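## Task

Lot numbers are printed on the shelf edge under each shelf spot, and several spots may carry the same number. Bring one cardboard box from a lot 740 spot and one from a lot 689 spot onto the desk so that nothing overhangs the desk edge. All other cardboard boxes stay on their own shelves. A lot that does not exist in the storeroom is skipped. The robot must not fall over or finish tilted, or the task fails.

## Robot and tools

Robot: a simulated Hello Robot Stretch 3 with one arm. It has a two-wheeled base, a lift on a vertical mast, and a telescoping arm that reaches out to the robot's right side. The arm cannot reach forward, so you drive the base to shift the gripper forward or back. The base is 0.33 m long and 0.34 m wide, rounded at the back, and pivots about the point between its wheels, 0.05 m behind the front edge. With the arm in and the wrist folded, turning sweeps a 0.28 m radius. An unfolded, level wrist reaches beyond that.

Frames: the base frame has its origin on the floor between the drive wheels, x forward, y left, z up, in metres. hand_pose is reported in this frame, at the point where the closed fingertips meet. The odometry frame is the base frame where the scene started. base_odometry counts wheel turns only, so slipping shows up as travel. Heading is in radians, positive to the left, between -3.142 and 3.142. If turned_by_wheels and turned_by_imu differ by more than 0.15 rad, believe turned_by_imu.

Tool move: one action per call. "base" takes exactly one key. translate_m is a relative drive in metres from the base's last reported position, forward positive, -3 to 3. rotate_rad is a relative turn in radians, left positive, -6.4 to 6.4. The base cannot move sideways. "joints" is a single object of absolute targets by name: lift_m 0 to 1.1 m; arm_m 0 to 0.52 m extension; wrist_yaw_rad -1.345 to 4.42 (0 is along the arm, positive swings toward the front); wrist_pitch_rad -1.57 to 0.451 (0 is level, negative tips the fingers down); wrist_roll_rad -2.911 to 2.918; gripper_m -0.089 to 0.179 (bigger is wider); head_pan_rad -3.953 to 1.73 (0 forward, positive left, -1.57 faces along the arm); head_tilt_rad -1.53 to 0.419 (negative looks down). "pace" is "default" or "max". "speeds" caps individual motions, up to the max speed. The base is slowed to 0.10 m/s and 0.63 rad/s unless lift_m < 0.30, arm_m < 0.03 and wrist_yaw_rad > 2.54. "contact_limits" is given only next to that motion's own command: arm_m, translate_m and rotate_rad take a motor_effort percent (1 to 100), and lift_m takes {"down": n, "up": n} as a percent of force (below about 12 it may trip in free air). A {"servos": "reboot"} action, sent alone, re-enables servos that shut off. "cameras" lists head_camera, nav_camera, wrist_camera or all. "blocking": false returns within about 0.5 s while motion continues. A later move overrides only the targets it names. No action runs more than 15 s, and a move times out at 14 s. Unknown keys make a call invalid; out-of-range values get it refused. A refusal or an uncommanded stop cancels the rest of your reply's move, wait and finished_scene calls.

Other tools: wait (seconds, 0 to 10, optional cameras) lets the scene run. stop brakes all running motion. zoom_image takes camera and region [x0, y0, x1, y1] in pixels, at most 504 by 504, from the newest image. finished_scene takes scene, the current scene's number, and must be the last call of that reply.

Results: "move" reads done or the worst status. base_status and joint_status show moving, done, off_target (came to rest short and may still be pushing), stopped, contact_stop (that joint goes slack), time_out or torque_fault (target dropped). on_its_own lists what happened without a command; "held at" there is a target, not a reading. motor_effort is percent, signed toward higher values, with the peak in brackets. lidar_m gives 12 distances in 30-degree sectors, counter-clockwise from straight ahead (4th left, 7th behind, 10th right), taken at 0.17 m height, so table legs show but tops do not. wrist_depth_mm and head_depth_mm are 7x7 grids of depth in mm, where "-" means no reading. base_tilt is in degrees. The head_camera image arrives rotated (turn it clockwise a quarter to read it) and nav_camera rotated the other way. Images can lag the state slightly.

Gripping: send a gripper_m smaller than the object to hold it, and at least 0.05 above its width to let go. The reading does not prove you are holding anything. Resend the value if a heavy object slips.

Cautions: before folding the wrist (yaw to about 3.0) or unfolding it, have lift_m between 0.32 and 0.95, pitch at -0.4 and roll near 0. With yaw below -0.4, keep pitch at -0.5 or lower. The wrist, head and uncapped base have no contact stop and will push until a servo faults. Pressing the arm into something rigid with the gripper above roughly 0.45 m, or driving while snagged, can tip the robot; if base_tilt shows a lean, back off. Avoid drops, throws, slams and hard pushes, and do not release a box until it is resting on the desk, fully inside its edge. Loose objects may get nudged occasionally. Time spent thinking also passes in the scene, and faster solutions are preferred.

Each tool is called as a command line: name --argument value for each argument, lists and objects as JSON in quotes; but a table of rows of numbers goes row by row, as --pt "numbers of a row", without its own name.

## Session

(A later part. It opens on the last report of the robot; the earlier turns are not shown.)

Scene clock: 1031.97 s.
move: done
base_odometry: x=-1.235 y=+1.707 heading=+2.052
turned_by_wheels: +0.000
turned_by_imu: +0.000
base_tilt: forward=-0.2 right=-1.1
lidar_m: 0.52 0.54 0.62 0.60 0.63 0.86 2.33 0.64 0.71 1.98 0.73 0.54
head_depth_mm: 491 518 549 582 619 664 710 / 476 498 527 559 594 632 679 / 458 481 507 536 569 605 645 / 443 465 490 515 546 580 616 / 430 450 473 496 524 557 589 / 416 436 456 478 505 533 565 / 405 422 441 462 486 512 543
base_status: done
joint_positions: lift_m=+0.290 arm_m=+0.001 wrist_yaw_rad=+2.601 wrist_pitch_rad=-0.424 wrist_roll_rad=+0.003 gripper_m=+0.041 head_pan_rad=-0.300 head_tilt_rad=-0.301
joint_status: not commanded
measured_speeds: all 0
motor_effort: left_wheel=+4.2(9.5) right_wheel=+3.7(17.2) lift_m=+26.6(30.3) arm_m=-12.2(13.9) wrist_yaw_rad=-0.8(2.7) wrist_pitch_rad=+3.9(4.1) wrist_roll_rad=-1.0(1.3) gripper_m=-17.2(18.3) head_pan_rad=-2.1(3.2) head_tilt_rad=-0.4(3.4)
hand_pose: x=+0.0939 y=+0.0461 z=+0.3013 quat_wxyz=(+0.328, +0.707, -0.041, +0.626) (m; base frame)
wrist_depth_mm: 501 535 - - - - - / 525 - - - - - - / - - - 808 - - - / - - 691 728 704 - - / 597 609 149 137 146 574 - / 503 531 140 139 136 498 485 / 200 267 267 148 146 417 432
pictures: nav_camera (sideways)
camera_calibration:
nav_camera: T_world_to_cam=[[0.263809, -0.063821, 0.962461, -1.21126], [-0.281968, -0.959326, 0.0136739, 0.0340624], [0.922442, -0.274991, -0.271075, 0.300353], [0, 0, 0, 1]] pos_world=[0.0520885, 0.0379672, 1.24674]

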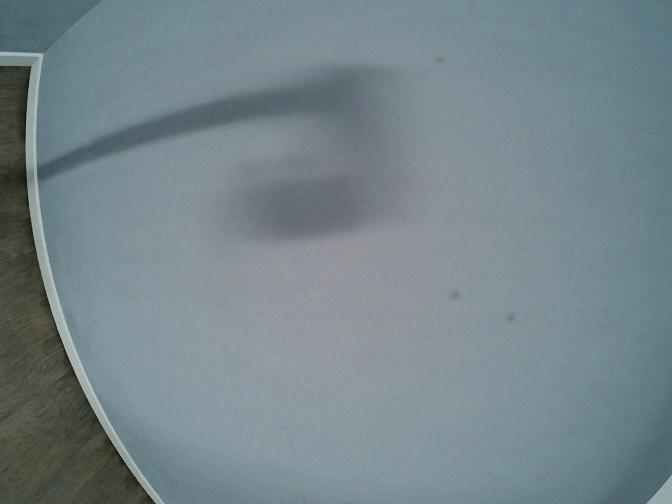

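move --base '{"rotate_rad": -1.6}' --pace "max" --cameras '["nav_camera"]'

move --base '{"translate_m": 1.75}' --pace "max" --contact_limits '{"translate_m": 40}' --cameras '["nav_camera"]'

Scene clock: 1043.60 s.
move: done
base_odometry: x=-1.235 y=+1.707 heading=+0.452
turned_by_wheels: -1.600
turned_by_imu: -1.569
base_tilt: forward=-0.3 right=-1.2
lidar_m: 2.03 0.74 0.54 0.52 0.54 0.62 0.60 0.63 0.85 2.33 0.64 0.70
head_depth_mm: 723 732 741 751 760 772 787 / 2821 3126 892 905 921 934 954 / 2950 3096 3285 3414 2930 2019 1484 / 2852 2968 3185 3257 2918 1989 1535 / 2767 2889 3042 3173 2857 2011 1533 / 2672 2769 2958 3079 2835 1991 1524 / 2588 2688 2831 2967 2797 1981 1512
base_status: done
joint_positions: lift_m=+0.290 arm_m=+0.001 wrist_yaw_rad=+2.601 wrist_pitch_rad=-0.424 wrist_roll_rad=+0.003 gripper_m=+0.041 head_pan_rad=-0.300 head_tilt_rad=-0.301
joint_status: not commanded
measured_speeds: all 0
motor_effort: left_wheel=+4.9(15.7) right_wheel=-7.5(13.9) lift_m=+25.3(25.4) arm_m=-13.1(14.0) wrist_yaw_rad=-1.0(2.5) wrist_pitch_rad=+4.0(4.1) wrist_roll_rad=-1.0(1.3) gripper_m=-18.0(18.3) head_pan_rad=-0.6(2.1) head_tilt_rad=+2.1(2.8)
hand_pose: x=+0.0939 y=+0.0461 z=+0.3013 quat_wxyz=(+0.328, +0.707, -0.041, +0.626) (m; base frame)
wrist_depth_mm: - - - - - - - / - - - - - - - / - - - - 823 880 869 / - - - 717 719 716 708 / - 611 149 137 146 587 577 / 505 531 140 139 136 498 496 / 201 268 265 148 146 416 437
pictures: nav_camera (sideways)
camera_calibration:
nav_camera: T_world_to_cam=[[0.263809, -0.063821, 0.962461, -1.21126], [-0.281968, -0.959326, 0.0136739, 0.0340624], [0.922442, -0.274991, -0.271075, 0.300353], [0, 0, 0, 1]] pos_world=[0.0520885, 0.0379672, 1.24674]

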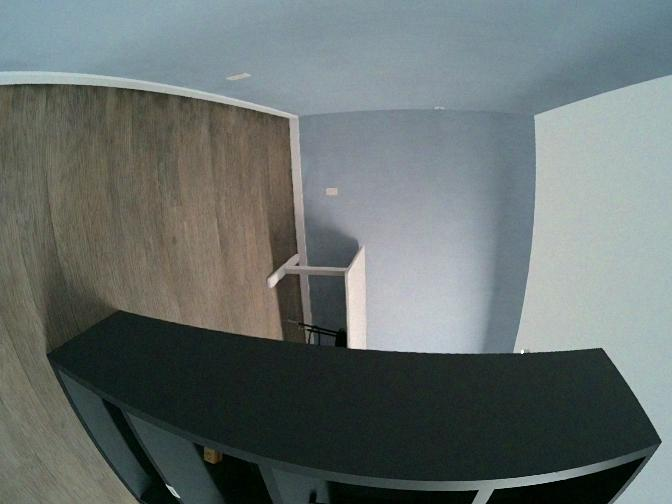

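Scene clock: 1050.83 s.
move: done
base_odometry: x=+0.339 y=+2.472 heading=+0.452
turned_by_wheels: +0.000
turned_by_imu: +0.001
base_tilt: forward=-0.4 right=-1.2
lidar_m: 1.41 0.74 0.54 0.52 0.54 0.74 2.06 1.01 1.24 3.38 1.33 1.31
head_depth_mm: 1403 1488 1566 1662 1451 1845 1437 / 1357 1423 1518 1612 1684 1787 1553 / 1312 1375 1447 1530 1617 1731 1542 / 1275 1327 1401 1473 1554 1661 1538 / 1232 1289 1350 1425 1504 1571 1524 / 1192 1246 1300 1362 1443 1521 1523 / 1155 1200 1261 1316 1388 1462 1506
base_status: done
joint_positions: lift_m=+0.290 arm_m=+0.001 wrist_yaw_rad=+2.601 wrist_pitch_rad=-0.424 wrist_roll_rad=+0.003 gripper_m=+0.041 head_pan_rad=-0.300 head_tilt_rad=-0.299
joint_status: not commanded
measured_speeds: all 0
motor_effort: left_wheel=+2.1(12.4) right_wheel=+5.9(14.0) lift_m=+27.4(31.4) arm_m=-10.9(13.6) wrist_yaw_rad=-1.0(2.7) wrist_pitch_rad=+4.0(4.1) wrist_roll_rad=-1.2(1.4) gripper_m=-17.2(18.5) head_pan_rad=+0.1(1.8) head_tilt_rad=+4.3(6.0)
contact_limits: translate_m 40 (maximum 100)
hand_pose: x=+0.0939 y=+0.0461 z=+0.3013 quat_wxyz=(+0.328, +0.707, -0.041, +0.626) (m; base frame)
wrist_depth_mm: - - - - - - - / - - - - - - - / - - - - 841 879 870 / - - - 718 711 711 699 / - 603 150 137 146 587 581 / 505 532 139 139 136 493 501 / 201 266 265 148 146 419 436
pictures: nav_camera (sideways)
camera_calibration:
nav_camera: T_world_to_cam=[[0.262467, -0.0634059, 0.962856, -1.2118], [-0.281966, -0.959327, 0.0136883, 0.0340429], [0.922825, -0.275085, -0.26967, 0.298611], [0, 0, 0, 1]] pos_world=[0.0520915, 0.0379664, 1.24685]

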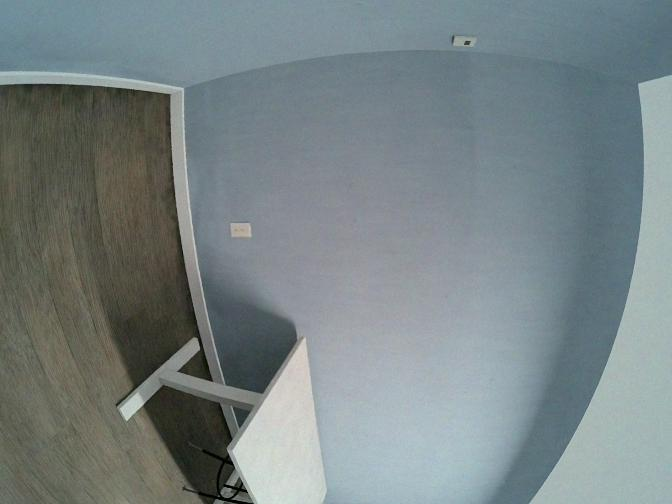

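move --base '{"rotate_rad": 1.6}' --joints '{"head_pan_rad": -1.57, "head_tilt_rad": -0.5}' --pace "max" --cameras '[]'

move --base '{"translate_m": -1.2}' --pace "max" --contact_limits '{"translate_m": 40}' --cameras '["nav_camera", "head_camera"]'

Scene clock: 1062.43 s.
move: done
base_odometry: x=+0.339 y=+2.472 heading=+2.052
turned_by_wheels: +1.600
turned_by_imu: +1.569
base_tilt: forward=-0.2 right=-1.2
lidar_m: 0.52 0.54 0.75 2.12 1.10 1.25 3.59 1.32 1.31 1.41 0.73 0.54
head_depth_mm: 1167 1260 1368 1508 1683 1626 1330 / 1165 1264 1379 1508 1663 1627 1316 / 1171 1262 1373 1507 1673 1612 1309 / 1172 1269 1373 1514 1673 1606 1310 / 1171 1263 1374 1508 1674 1590 1296 / 1159 1265 1375 1502 1675 1584 1293 / 1171 1258 1359 1471 1598 1518 1280
base_status: done
joint_positions: lift_m=+0.290 arm_m=+0.001 wrist_yaw_rad=+2.601 wrist_pitch_rad=-0.424 wrist_roll_rad=+0.003 gripper_m=+0.041 head_pan_rad=-1.576 head_tilt_rad=-0.500
joint_status: all done
measured_speeds: all 0
motor_effort: left_wheel=-5.3(15.6) right_wheel=+7.2(14.5) lift_m=+26.8(27.8) arm_m=-13.3(14.0) wrist_yaw_rad=-0.6(3.2) wrist_pitch_rad=+4.0(4.1) wrist_roll_rad=-1.1(1.2) gripper_m=-17.8(18.2) head_pan_rad=+3.4(5.4) head_tilt_rad=-4.1(7.1)
hand_pose: x=+0.0939 y=+0.0461 z=+0.3013 quat_wxyz=(+0.328, +0.707, -0.041, +0.626) (m; base frame)
wrist_depth_mm: - - - - - - - / - - - - - - - / 942 923 905 901 - - - / 736 732 727 714 712 - - / 613 604 149 137 146 578 - / 499 535 139 139 136 502 485 / 201 267 265 148 146 418 437
pictures: none
No camera images: "cameras" was empty.

Scene clock: 1067.80 s.
move: done
base_odometry: x=+0.894 y=+1.408 heading=+2.051
turned_by_wheels: +0.000
turned_by_imu: -0.002
base_tilt: forward=-0.5 right=-1.1
lidar_m: 1.71 1.78 0.91 0.88 0.92 1.26 2.56 1.36 0.92 0.96 0.97 1.77
head_depth_mm: 1153 1253 1358 1381 956 1480 1294 / 1156 1252 1362 1362 946 1471 1319 / 1157 1247 1363 1349 934 1463 1306 / 1156 1252 1362 1336 934 1458 1301 / 1160 1246 1361 1309 928 1446 1301 / 1156 1253 1363 1297 921 1241 1257 / 1159 1250 1355 1458 912 1440 1287
base_status: done
joint_positions: lift_m=+0.290 arm_m=+0.001 wrist_yaw_rad=+2.601 wrist_pitch_rad=-0.424 wrist_roll_rad=+0.003 gripper_m=+0.041 head_pan_rad=-1.570 head_tilt_rad=-0.500
joint_status: not commanded
measured_speeds: all 0
motor_effort: left_wheel=-6.9(13.0) right_wheel=+0.1(15.1) lift_m=+29.7(31.6) arm_m=-10.7(13.6) wrist_yaw_rad=-1.2(2.7) wrist_pitch_rad=+4.0(4.1) wrist_roll_rad=-1.1(1.3) gripper_m=-17.8(18.3) head_pan_rad=+3.0(4.1) head_tilt_rad=-2.6(4.7)
contact_limits: translate_m 40 (maximum 100)
hand_pose: x=+0.0939 y=+0.0461 z=+0.3013 quat_wxyz=(+0.328, +0.707, -0.041, +0.626) (m; base frame)
wrist_depth_mm: - - - - - - - / 735 - - - - - - / 819 850 899 906 893 887 874 / 734 735 728 713 706 701 695 / 607 599 149 137 146 585 578 / 505 530 139 140 136 501 494 / 202 267 265 148 146 416 436
pictures: head_camera (sideways), nav_camera (sideways)
camera_calibration:
head_camera: T_world_to_cam=[[-0.046608, 0.432523, -0.900418, 1.18745], [0.997505, -0.0276888, -0.064934, 0.0780414], [-0.0530169, -0.901198, -0.430153, 0.515742], [0, 0, 0, 1]] pos_world=[0.00484092, -0.0466517, 1.29611]
nav_camera: T_world_to_cam=[[0.0173519, -0.4563, 0.889657, -1.11475], [-0.999791, -0.0175257, 0.0105111, 0.0426334], [0.0107956, -0.889654, -0.456508, 0.547319], [0, 0, 0, 1]] pos_world=[0.0560588, -0.0209888, 1.24115]

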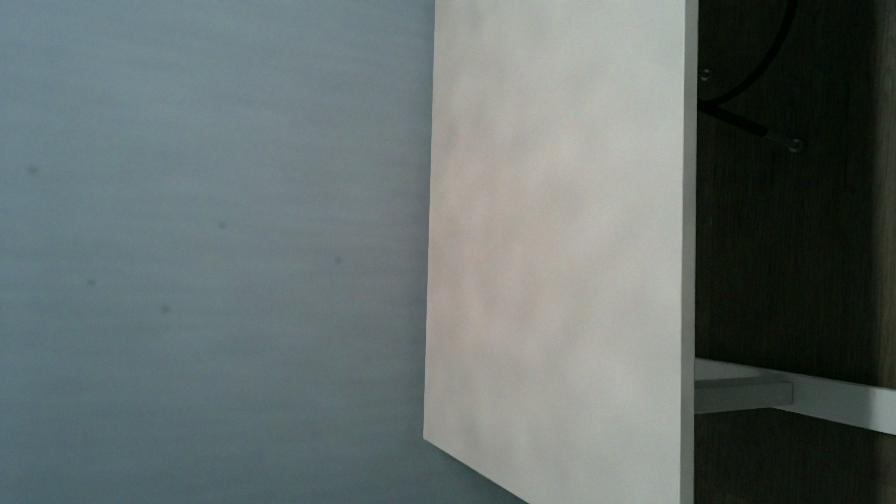

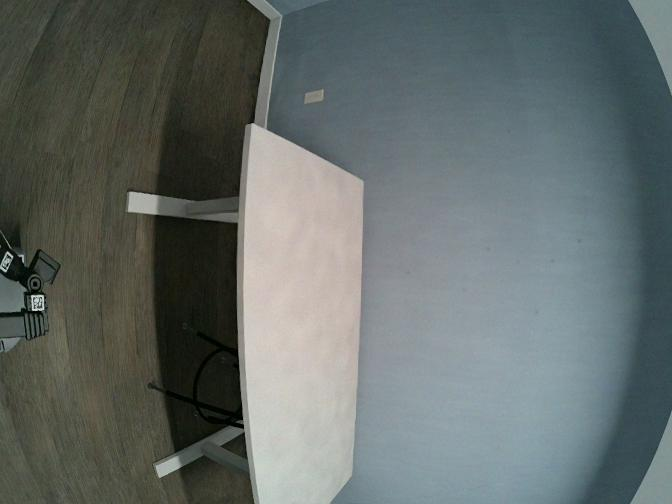

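move --joints '{"lift_m": 0.80}' --pace "max" --cameras '[]'

move --joints '{"wrist_yaw_rad": 0.0}' --cameras '[]'

move --joints '{"arm_m": 0.33, "wrist_pitch_rad": -0.2}' --cameras '["wrist_camera"]'

move --joints '{"lift_m": 0.705}' --cameras '["wrist_camera"]'

Scene clock: 1085.17 s.
move: done
base_odometry: x=+0.894 y=+1.408 heading=+2.051
turned_by_wheels: +0.000
turned_by_imu: +0.000
base_tilt: forward=-0.3 right=-1.3
lidar_m: 1.71 1.78 0.91 0.88 0.92 1.27 2.57 1.36 0.92 0.96 0.97 1.77
head_depth_mm: 1159 1250 1370 1373 955 1482 1294 / 1156 1243 1370 1355 949 1468 1323 / 1157 1247 1356 1341 942 1465 1315 / 1161 1257 1369 1333 932 1442 1302 / 1160 1251 1367 1311 928 1452 1298 / 1157 1251 1361 1298 917 1246 1256 / 1155 1244 1369 1455 911 1430 1282
base_status: not commanded
joint_positions: lift_m=+0.800 arm_m=+0.001 wrist_yaw_rad=+2.601 wrist_pitch_rad=-0.424 wrist_roll_rad=+0.003 gripper_m=+0.041 head_pan_rad=-1.570 head_tilt_rad=-0.500
joint_status: all done
measured_speeds: all 0
motor_effort: left_wheel=-6.7(7.3) right_wheel=-0.2(1.3) lift_m=+28.3(33.8) arm_m=-7.3(9.5) wrist_yaw_rad=-0.9(2.4) wrist_pitch_rad=+3.9(4.1) wrist_roll_rad=-1.1(1.3) gripper_m=-18.0(18.2) head_pan_rad=+3.8(4.3) head_tilt_rad=-1.4(3.0)
contact_limits: translate_m 40 (maximum 100)
hand_pose: x=+0.0939 y=+0.0461 z=+0.8113 quat_wxyz=(+0.328, +0.707, -0.041, +0.626) (m; base frame)
wrist_depth_mm: - - - - - - - / 741 - - - - - - / 813 - - - - - - / - - - - - - - / - - 144 137 146 - - / - - 140 140 136 - - / 201 936 928 147 146 125 958
pictures: none
No camera images: "cameras" was empty.

Scene clock: 1087.47 s.
move: done
base_odometry: x=+0.894 y=+1.408 heading=+2.051
turned_by_wheels: +0.000
turned_by_imu: +0.000
base_tilt: forward=-0.3 right=-1.3
lidar_m: 1.71 1.78 0.92 0.88 0.92 1.27 2.57 1.36 0.92 0.96 0.97 1.77
head_depth_mm: 1161 1247 1364 1374 954 1483 1295 / 1157 1242 1358 1353 949 1468 1314 / 1157 1253 1357 1345 936 1472 1217 / 1157 1247 1358 1331 931 1463 474 / 1160 1253 1362 1318 926 1446 1202 / 1157 1248 1362 1301 918 1238 1264 / 1156 1251 1362 1459 912 1441 1284
base_status: not commanded
joint_positions: lift_m=+0.800 arm_m=+0.001 wrist_yaw_rad=+0.003 wrist_pitch_rad=-0.424 wrist_roll_rad=+0.003 gripper_m=+0.041 head_pan_rad=-1.570 head_tilt_rad=-0.500
joint_status: all done
measured_speeds: all 0
motor_effort: left_wheel=-6.7(7.2) right_wheel=-0.6(1.5) lift_m=+23.7(28.2) arm_m=-6.2(7.7) wrist_yaw_rad=-4.1(9.0) wrist_pitch_rad=+4.0(4.1) wrist_roll_rad=-1.0(1.3) gripper_m=-17.4(18.4) head_pan_rad=+2.8(3.8) head_tilt_rad=-0.8(1.9)
contact_limits: translate_m 40 (maximum 100)
hand_pose: x=-0.0208 y=-0.3692 z=+0.8113 quat_wxyz=(+0.691, +0.150, -0.692, -0.148) (m; base frame)
wrist_depth_mm: - - - - - - - / - - - - - - - / - - - - - - - / - - - - - - - / - - 144 137 145 - - / - - 140 140 136 - - / - 932 902 148 146 125 950
pictures: none
No camera images: "cameras" was empty.

Scene clock: 1091.10 s.
move: done
base_odometry: x=+0.894 y=+1.408 heading=+2.051
turned_by_wheels: +0.000
turned_by_imu: +0.000
base_tilt: forward=-0.4 right=-1.2
lidar_m: 1.71 1.78 0.91 0.88 0.92 1.27 2.56 1.36 0.92 0.96 0.97 1.78
head_depth_mm: 1158 1251 1358 1370 957 784 296 / 1151 1247 1362 1354 510 368 1217 / 1156 1250 1356 1343 494 1468 1314 / 1158 1253 1363 1334 525 1454 1299 / 1159 1246 1359 1316 918 1442 1293 / 1156 1240 1359 1301 916 1239 1260 / 1161 1255 1367 1466 911 1433 1289
base_status: not commanded
joint_positions: lift_m=+0.800 arm_m=+0.330 wrist_yaw_rad=+0.003 wrist_pitch_rad=-0.230 wrist_roll_rad=+0.003 gripper_m=+0.041 head_pan_rad=-1.570 head_tilt_rad=-0.500
joint_status: all done
measured_speeds: all 0
motor_effort: left_wheel=-6.8(7.2) right_wheel=-1.1(1.2) lift_m=+30.1(31.8) arm_m=+13.6(15.9) wrist_yaw_rad=-3.2(4.5) wrist_pitch_rad=+5.1(7.8) wrist_roll_rad=-0.9(1.3) gripper_m=-17.7(18.2) head_pan_rad=+3.7(4.0) head_tilt_rad=+0.3(1.5)
contact_limits: translate_m 40 (maximum 100)
hand_pose: x=-0.0207 y=-0.7189 z=+0.8568 quat_wxyz=(+0.702, +0.082, -0.703, -0.081) (m; base frame)
wrist_depth_mm: - - - - - - - / - - - - - - - / - - - - - - - / - - - - - - - / - - 144 137 144 - - / - - 139 140 136 - - / - - 146 147 144 108 -
pictures: wrist_camera
camera_calibration:
wrist_camera: T_world_to_cam=[[-0.998836, -0.0434123, -0.0210041, -0.0273349], [0.000890054, 0.418861, -0.90805, 1.11172], [0.0482183, -0.907012, -0.418335, -0.126517], [0, 0, 0, 1]] pos_world=[-0.0221922, -0.581596, 0.955999]

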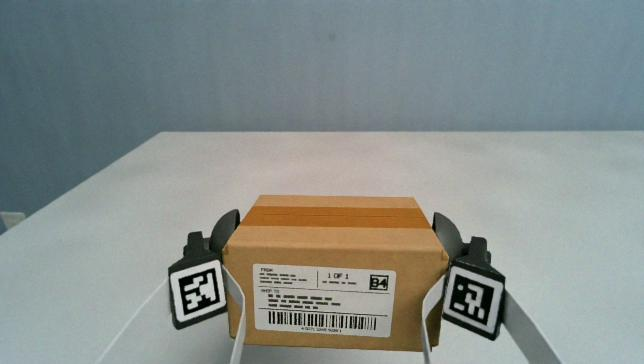

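Scene clock: 1092.80 s.
move: done
base_odometry: x=+0.894 y=+1.408 heading=+2.051
turned_by_wheels: +0.000
turned_by_imu: +0.000
base_tilt: forward=-0.2 right=-1.2
lidar_m: 1.71 1.78 0.92 0.88 0.92 1.26 2.56 1.36 0.92 0.96 0.97 1.77
head_depth_mm: 1158 1249 1359 1377 956 1484 1300 / 1158 1251 1366 1359 946 757 387 / 1160 1249 1357 1347 939 535 1308 / 1156 1255 1357 1331 846 564 1306 / 1155 1249 1360 1313 931 1445 1299 / 1155 1250 1365 1298 917 1241 1263 / 1157 1250 1363 1453 910 1430 1285
base_status: not commanded
joint_positions: lift_m=+0.705 arm_m=+0.330 wrist_yaw_rad=+0.003 wrist_pitch_rad=-0.230 wrist_roll_rad=+0.003 gripper_m=+0.041 head_pan_rad=-1.570 head_tilt_rad=-0.500
joint_status: all done
measured_speeds: all 0
motor_effort: left_wheel=-6.7(7.2) right_wheel=-0.5(1.2) lift_m=+24.1(28.2) arm_m=+11.5(13.8) wrist_yaw_rad=-2.1(4.3) wrist_pitch_rad=+5.0(5.2) wrist_roll_rad=-1.0(1.2) gripper_m=-17.0(18.6) head_pan_rad=+3.3(3.7) head_tilt_rad=+0.5(1.0)
contact_limits: translate_m 40 (maximum 100)
hand_pose: x=-0.0207 y=-0.7190 z=+0.7619 quat_wxyz=(+0.702, +0.082, -0.703, -0.080) (m; base frame)
wrist_depth_mm: - - - - - - - / - - - - - - - / - - - - - - - / - - - - - - - / - - 144 137 144 - - / - - 140 139 136 - - / - - 146 147 145 108 -
pictures: wrist_camera
camera_calibration:
wrist_camera: T_world_to_cam=[[-0.998836, -0.0434204, -0.0209908, -0.0293465], [0.00088975, 0.418575, -0.908182, 1.0254], [0.0482199, -0.907144, -0.418049, -0.166581], [0, 0, 0, 1]] pos_world=[-0.0221922, -0.581596, 0.860999]

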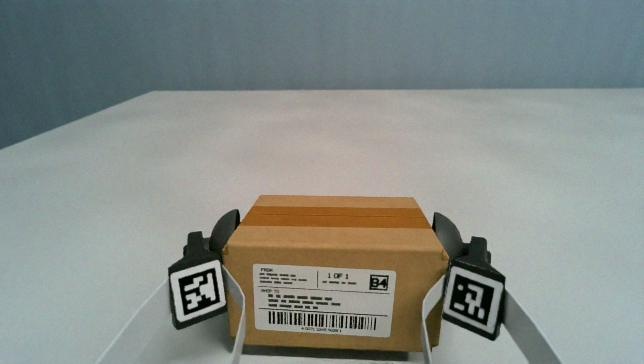

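move --joints '{"lift_m": 0.695}' --speeds '{"lift_m": 0.04}' --cameras '["wrist_camera"]'

Scene clock: 1097.50 s.
move: done
base_odometry: x=+0.894 y=+1.408 heading=+2.051
turned_by_wheels: +0.000
turned_by_imu: +0.000
base_tilt: forward=-0.3 right=-1.1
lidar_m: 1.71 1.78 0.91 0.89 0.92 1.27 2.56 1.36 0.92 0.96 0.97 1.77
head_depth_mm: 1160 1255 1364 1377 952 1496 1290 / 1162 1251 1364 1363 950 757 388 / 1156 1252 1362 1347 939 537 1312 / 1155 1252 1357 1332 851 567 1302 / 1160 1250 1367 1318 923 1452 1299 / 1161 1252 1366 1306 917 1238 1261 / 1155 1255 1371 1457 908 1442 1287
base_status: not commanded
joint_positions: lift_m=+0.695 arm_m=+0.330 wrist_yaw_rad=+0.003 wrist_pitch_rad=-0.210 wrist_roll_rad=+0.003 gripper_m=+0.041 head_pan_rad=-1.570 head_tilt_rad=-0.500
joint_status: all done
measured_speeds: all 0
motor_effort: left_wheel=-6.7(7.1) right_wheel=-0.3(1.1) lift_m=+23.0(26.4) arm_m=+9.0(10.2) wrist_yaw_rad=-3.3(4.1) wrist_pitch_rad=+1.5(5.1) wrist_roll_rad=-1.1(1.2) gripper_m=-17.6(18.2) head_pan_rad=+3.2(3.8) head_tilt_rad=+1.3(1.9)
contact_limits: translate_m 40 (maximum 100)
hand_pose: x=-0.0207 y=-0.7205 z=+0.7566 quat_wxyz=(+0.703, +0.075, -0.704, -0.074) (m; base frame)
wrist_depth_mm: - - - - - - - / - - - - - - - / - - - - - - - / - - - 175 - - - / - - 144 137 146 - - / - - 139 139 136 - - / - - 147 148 145 108 -
pictures: wrist_camera
camera_calibration:
wrist_camera: T_world_to_cam=[[-0.998836, -0.043782, -0.020234, -0.0303502], [0.000989466, 0.40083, -0.916152, 1.01452], [0.0482214, -0.915106, -0.40032, -0.189261], [0, 0, 0, 1]] pos_world=[-0.0221923, -0.581174, 0.853079]

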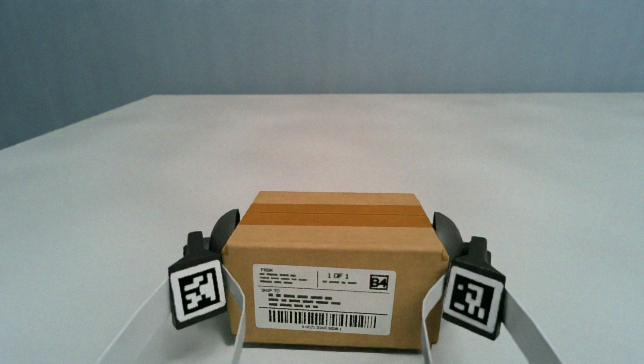

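move --joints '{"gripper_m": 0.179}' --cameras '[]'

move --joints '{"arm_m": 0.0}' --pace "max" --cameras '["wrist_camera", "head_camera"]'

Scene clock: 1104.73 s.
move: done
base_odometry: x=+0.894 y=+1.408 heading=+2.051
turned_by_wheels: +0.000
turned_by_imu: +0.000
base_tilt: forward=-0.3 right=-1.1
lidar_m: 1.71 1.78 0.91 0.88 0.92 1.26 2.56 1.36 0.92 0.96 0.97 1.77
head_depth_mm: 1161 1251 1361 1377 953 1489 1287 / 1161 1249 1363 1361 949 759 388 / 1157 1253 1361 1344 939 537 1310 / 1156 1251 1358 1327 852 565 1307 / 1158 1253 1361 1315 925 1450 1305 / 1153 1248 1369 1297 920 1237 1263 / 1159 1249 1358 1449 912 1444 1287
base_status: not commanded
joint_positions: lift_m=+0.695 arm_m=+0.330 wrist_yaw_rad=+0.003 wrist_pitch_rad=-0.216 wrist_roll_rad=+0.003 gripper_m=+0.179 head_pan_rad=-1.570 head_tilt_rad=-0.500
joint_status: all done
measured_speeds: all 0
motor_effort: left_wheel=-6.6(7.1) right_wheel=-1.2(1.2) lift_m=+31.0(31.1) arm_m=+5.4(7.3) wrist_yaw_rad=-3.1(4.3) wrist_pitch_rad=+2.5(2.6) wrist_roll_rad=-0.9(1.3) gripper_m=+0.7(83.1) head_pan_rad=+3.2(4.0) head_tilt_rad=+1.5(3.0)
contact_limits: translate_m 40 (maximum 100)
hand_pose: x=-0.0207 y=-0.7201 z=+0.7552 quat_wxyz=(+0.702, +0.078, -0.704, -0.076) (m; base frame)
wrist_depth_mm: - - - - - - - / - - - - - - - / - - - - - - - / - - - 183 - - - / - 142 148 146 146 - - / - 126 139 137 135 - - / - - 148 148 145 - 105
pictures: none
No camera images: "cameras" was empty.

Scene clock: 1106.83 s.
move: done
base_odometry: x=+0.894 y=+1.408 heading=+2.051
turned_by_wheels: +0.000
turned_by_imu: +0.000
base_tilt: forward=-0.4 right=-1.2
lidar_m: 1.71 1.78 0.92 0.88 0.92 1.27 2.57 1.35 0.92 0.96 0.97 1.77
head_depth_mm: 1159 1255 1363 1369 955 1478 1287 / 1157 1250 1361 1359 948 1469 1318 / 1159 1254 1358 1348 939 1466 1316 / 1154 1256 1359 1335 853 1450 1307 / 1154 1242 1362 1316 923 1455 1297 / 1160 1253 1368 1297 920 1240 1261 / 1156 1260 1363 1452 910 1425 1286
base_status: not commanded
joint_positions: lift_m=+0.695 arm_m=+0.001 wrist_yaw_rad=+0.003 wrist_pitch_rad=-0.216 wrist_roll_rad=+0.003 gripper_m=+0.179 head_pan_rad=-1.570 head_tilt_rad=-0.500
joint_status: all done
measured_speeds: all 0
motor_effort: left_wheel=-6.5(7.0) right_wheel=-0.4(1.3) lift_m=+24.2(30.4) arm_m=-13.3(15.8) wrist_yaw_rad=-2.8(4.4) wrist_pitch_rad=+2.6(2.7) wrist_roll_rad=-1.0(1.3) gripper_m=+0.5(1.1) head_pan_rad=+3.0(3.9) head_tilt_rad=+3.5(3.5)
contact_limits: translate_m 40 (maximum 100)
hand_pose: x=-0.0208 y=-0.3906 z=+0.7552 quat_wxyz=(+0.702, +0.077, -0.704, -0.076) (m; base frame)
wrist_depth_mm: - - - - - - - / - - - - - - - / - - - 441 - - - / - - - - - - - / - - - - - - - / 123 - - - - - - / 972 - - - - - 105
pictures: head_camera (sideways), wrist_camera
camera_calibration:
head_camera: T_world_to_cam=[[-0.0466511, 0.432519, -0.900417, 1.18745], [0.997509, -0.0275795, -0.0649295, 0.0780404], [-0.0529163, -0.901203, -0.430155, 0.515744], [0, 0, 0, 1]] pos_world=[0.00484108, -0.0466517, 1.29611]
wrist_camera: T_world_to_cam=[[-0.998846, -0.0434361, -0.0205079, -0.0156245], [0.00109668, 0.406211, -0.913778, 0.881324], [0.0480215, -0.912746, -0.405695, 0.117011], [0, 0, 0, 1]] pos_world=[-0.0221921, -0.251881, 0.852485]

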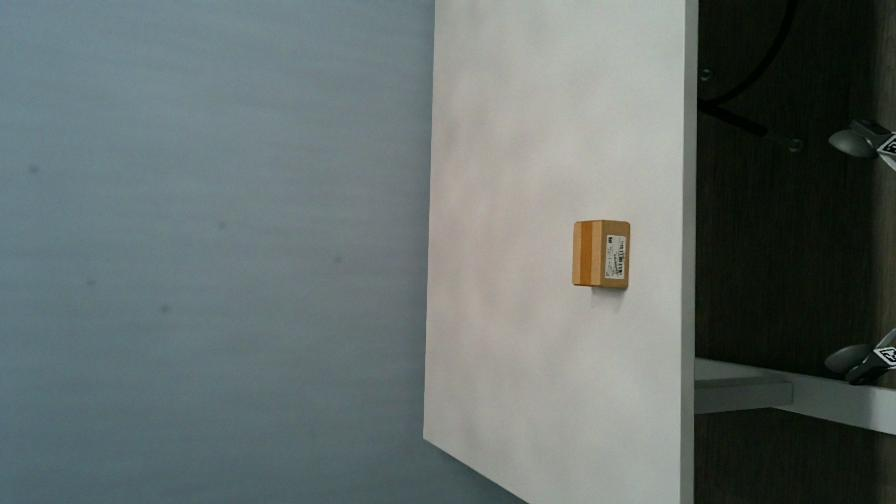

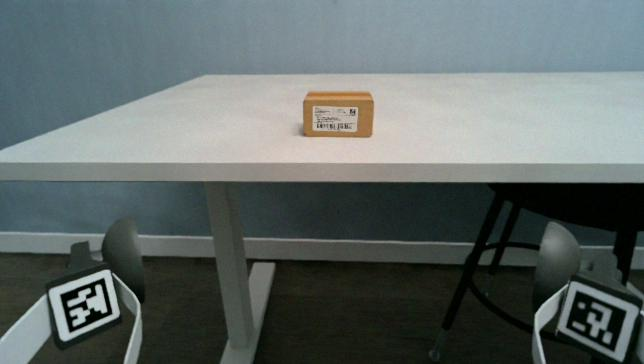

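finished_scene --scene 1

The scene is finished: the task was done.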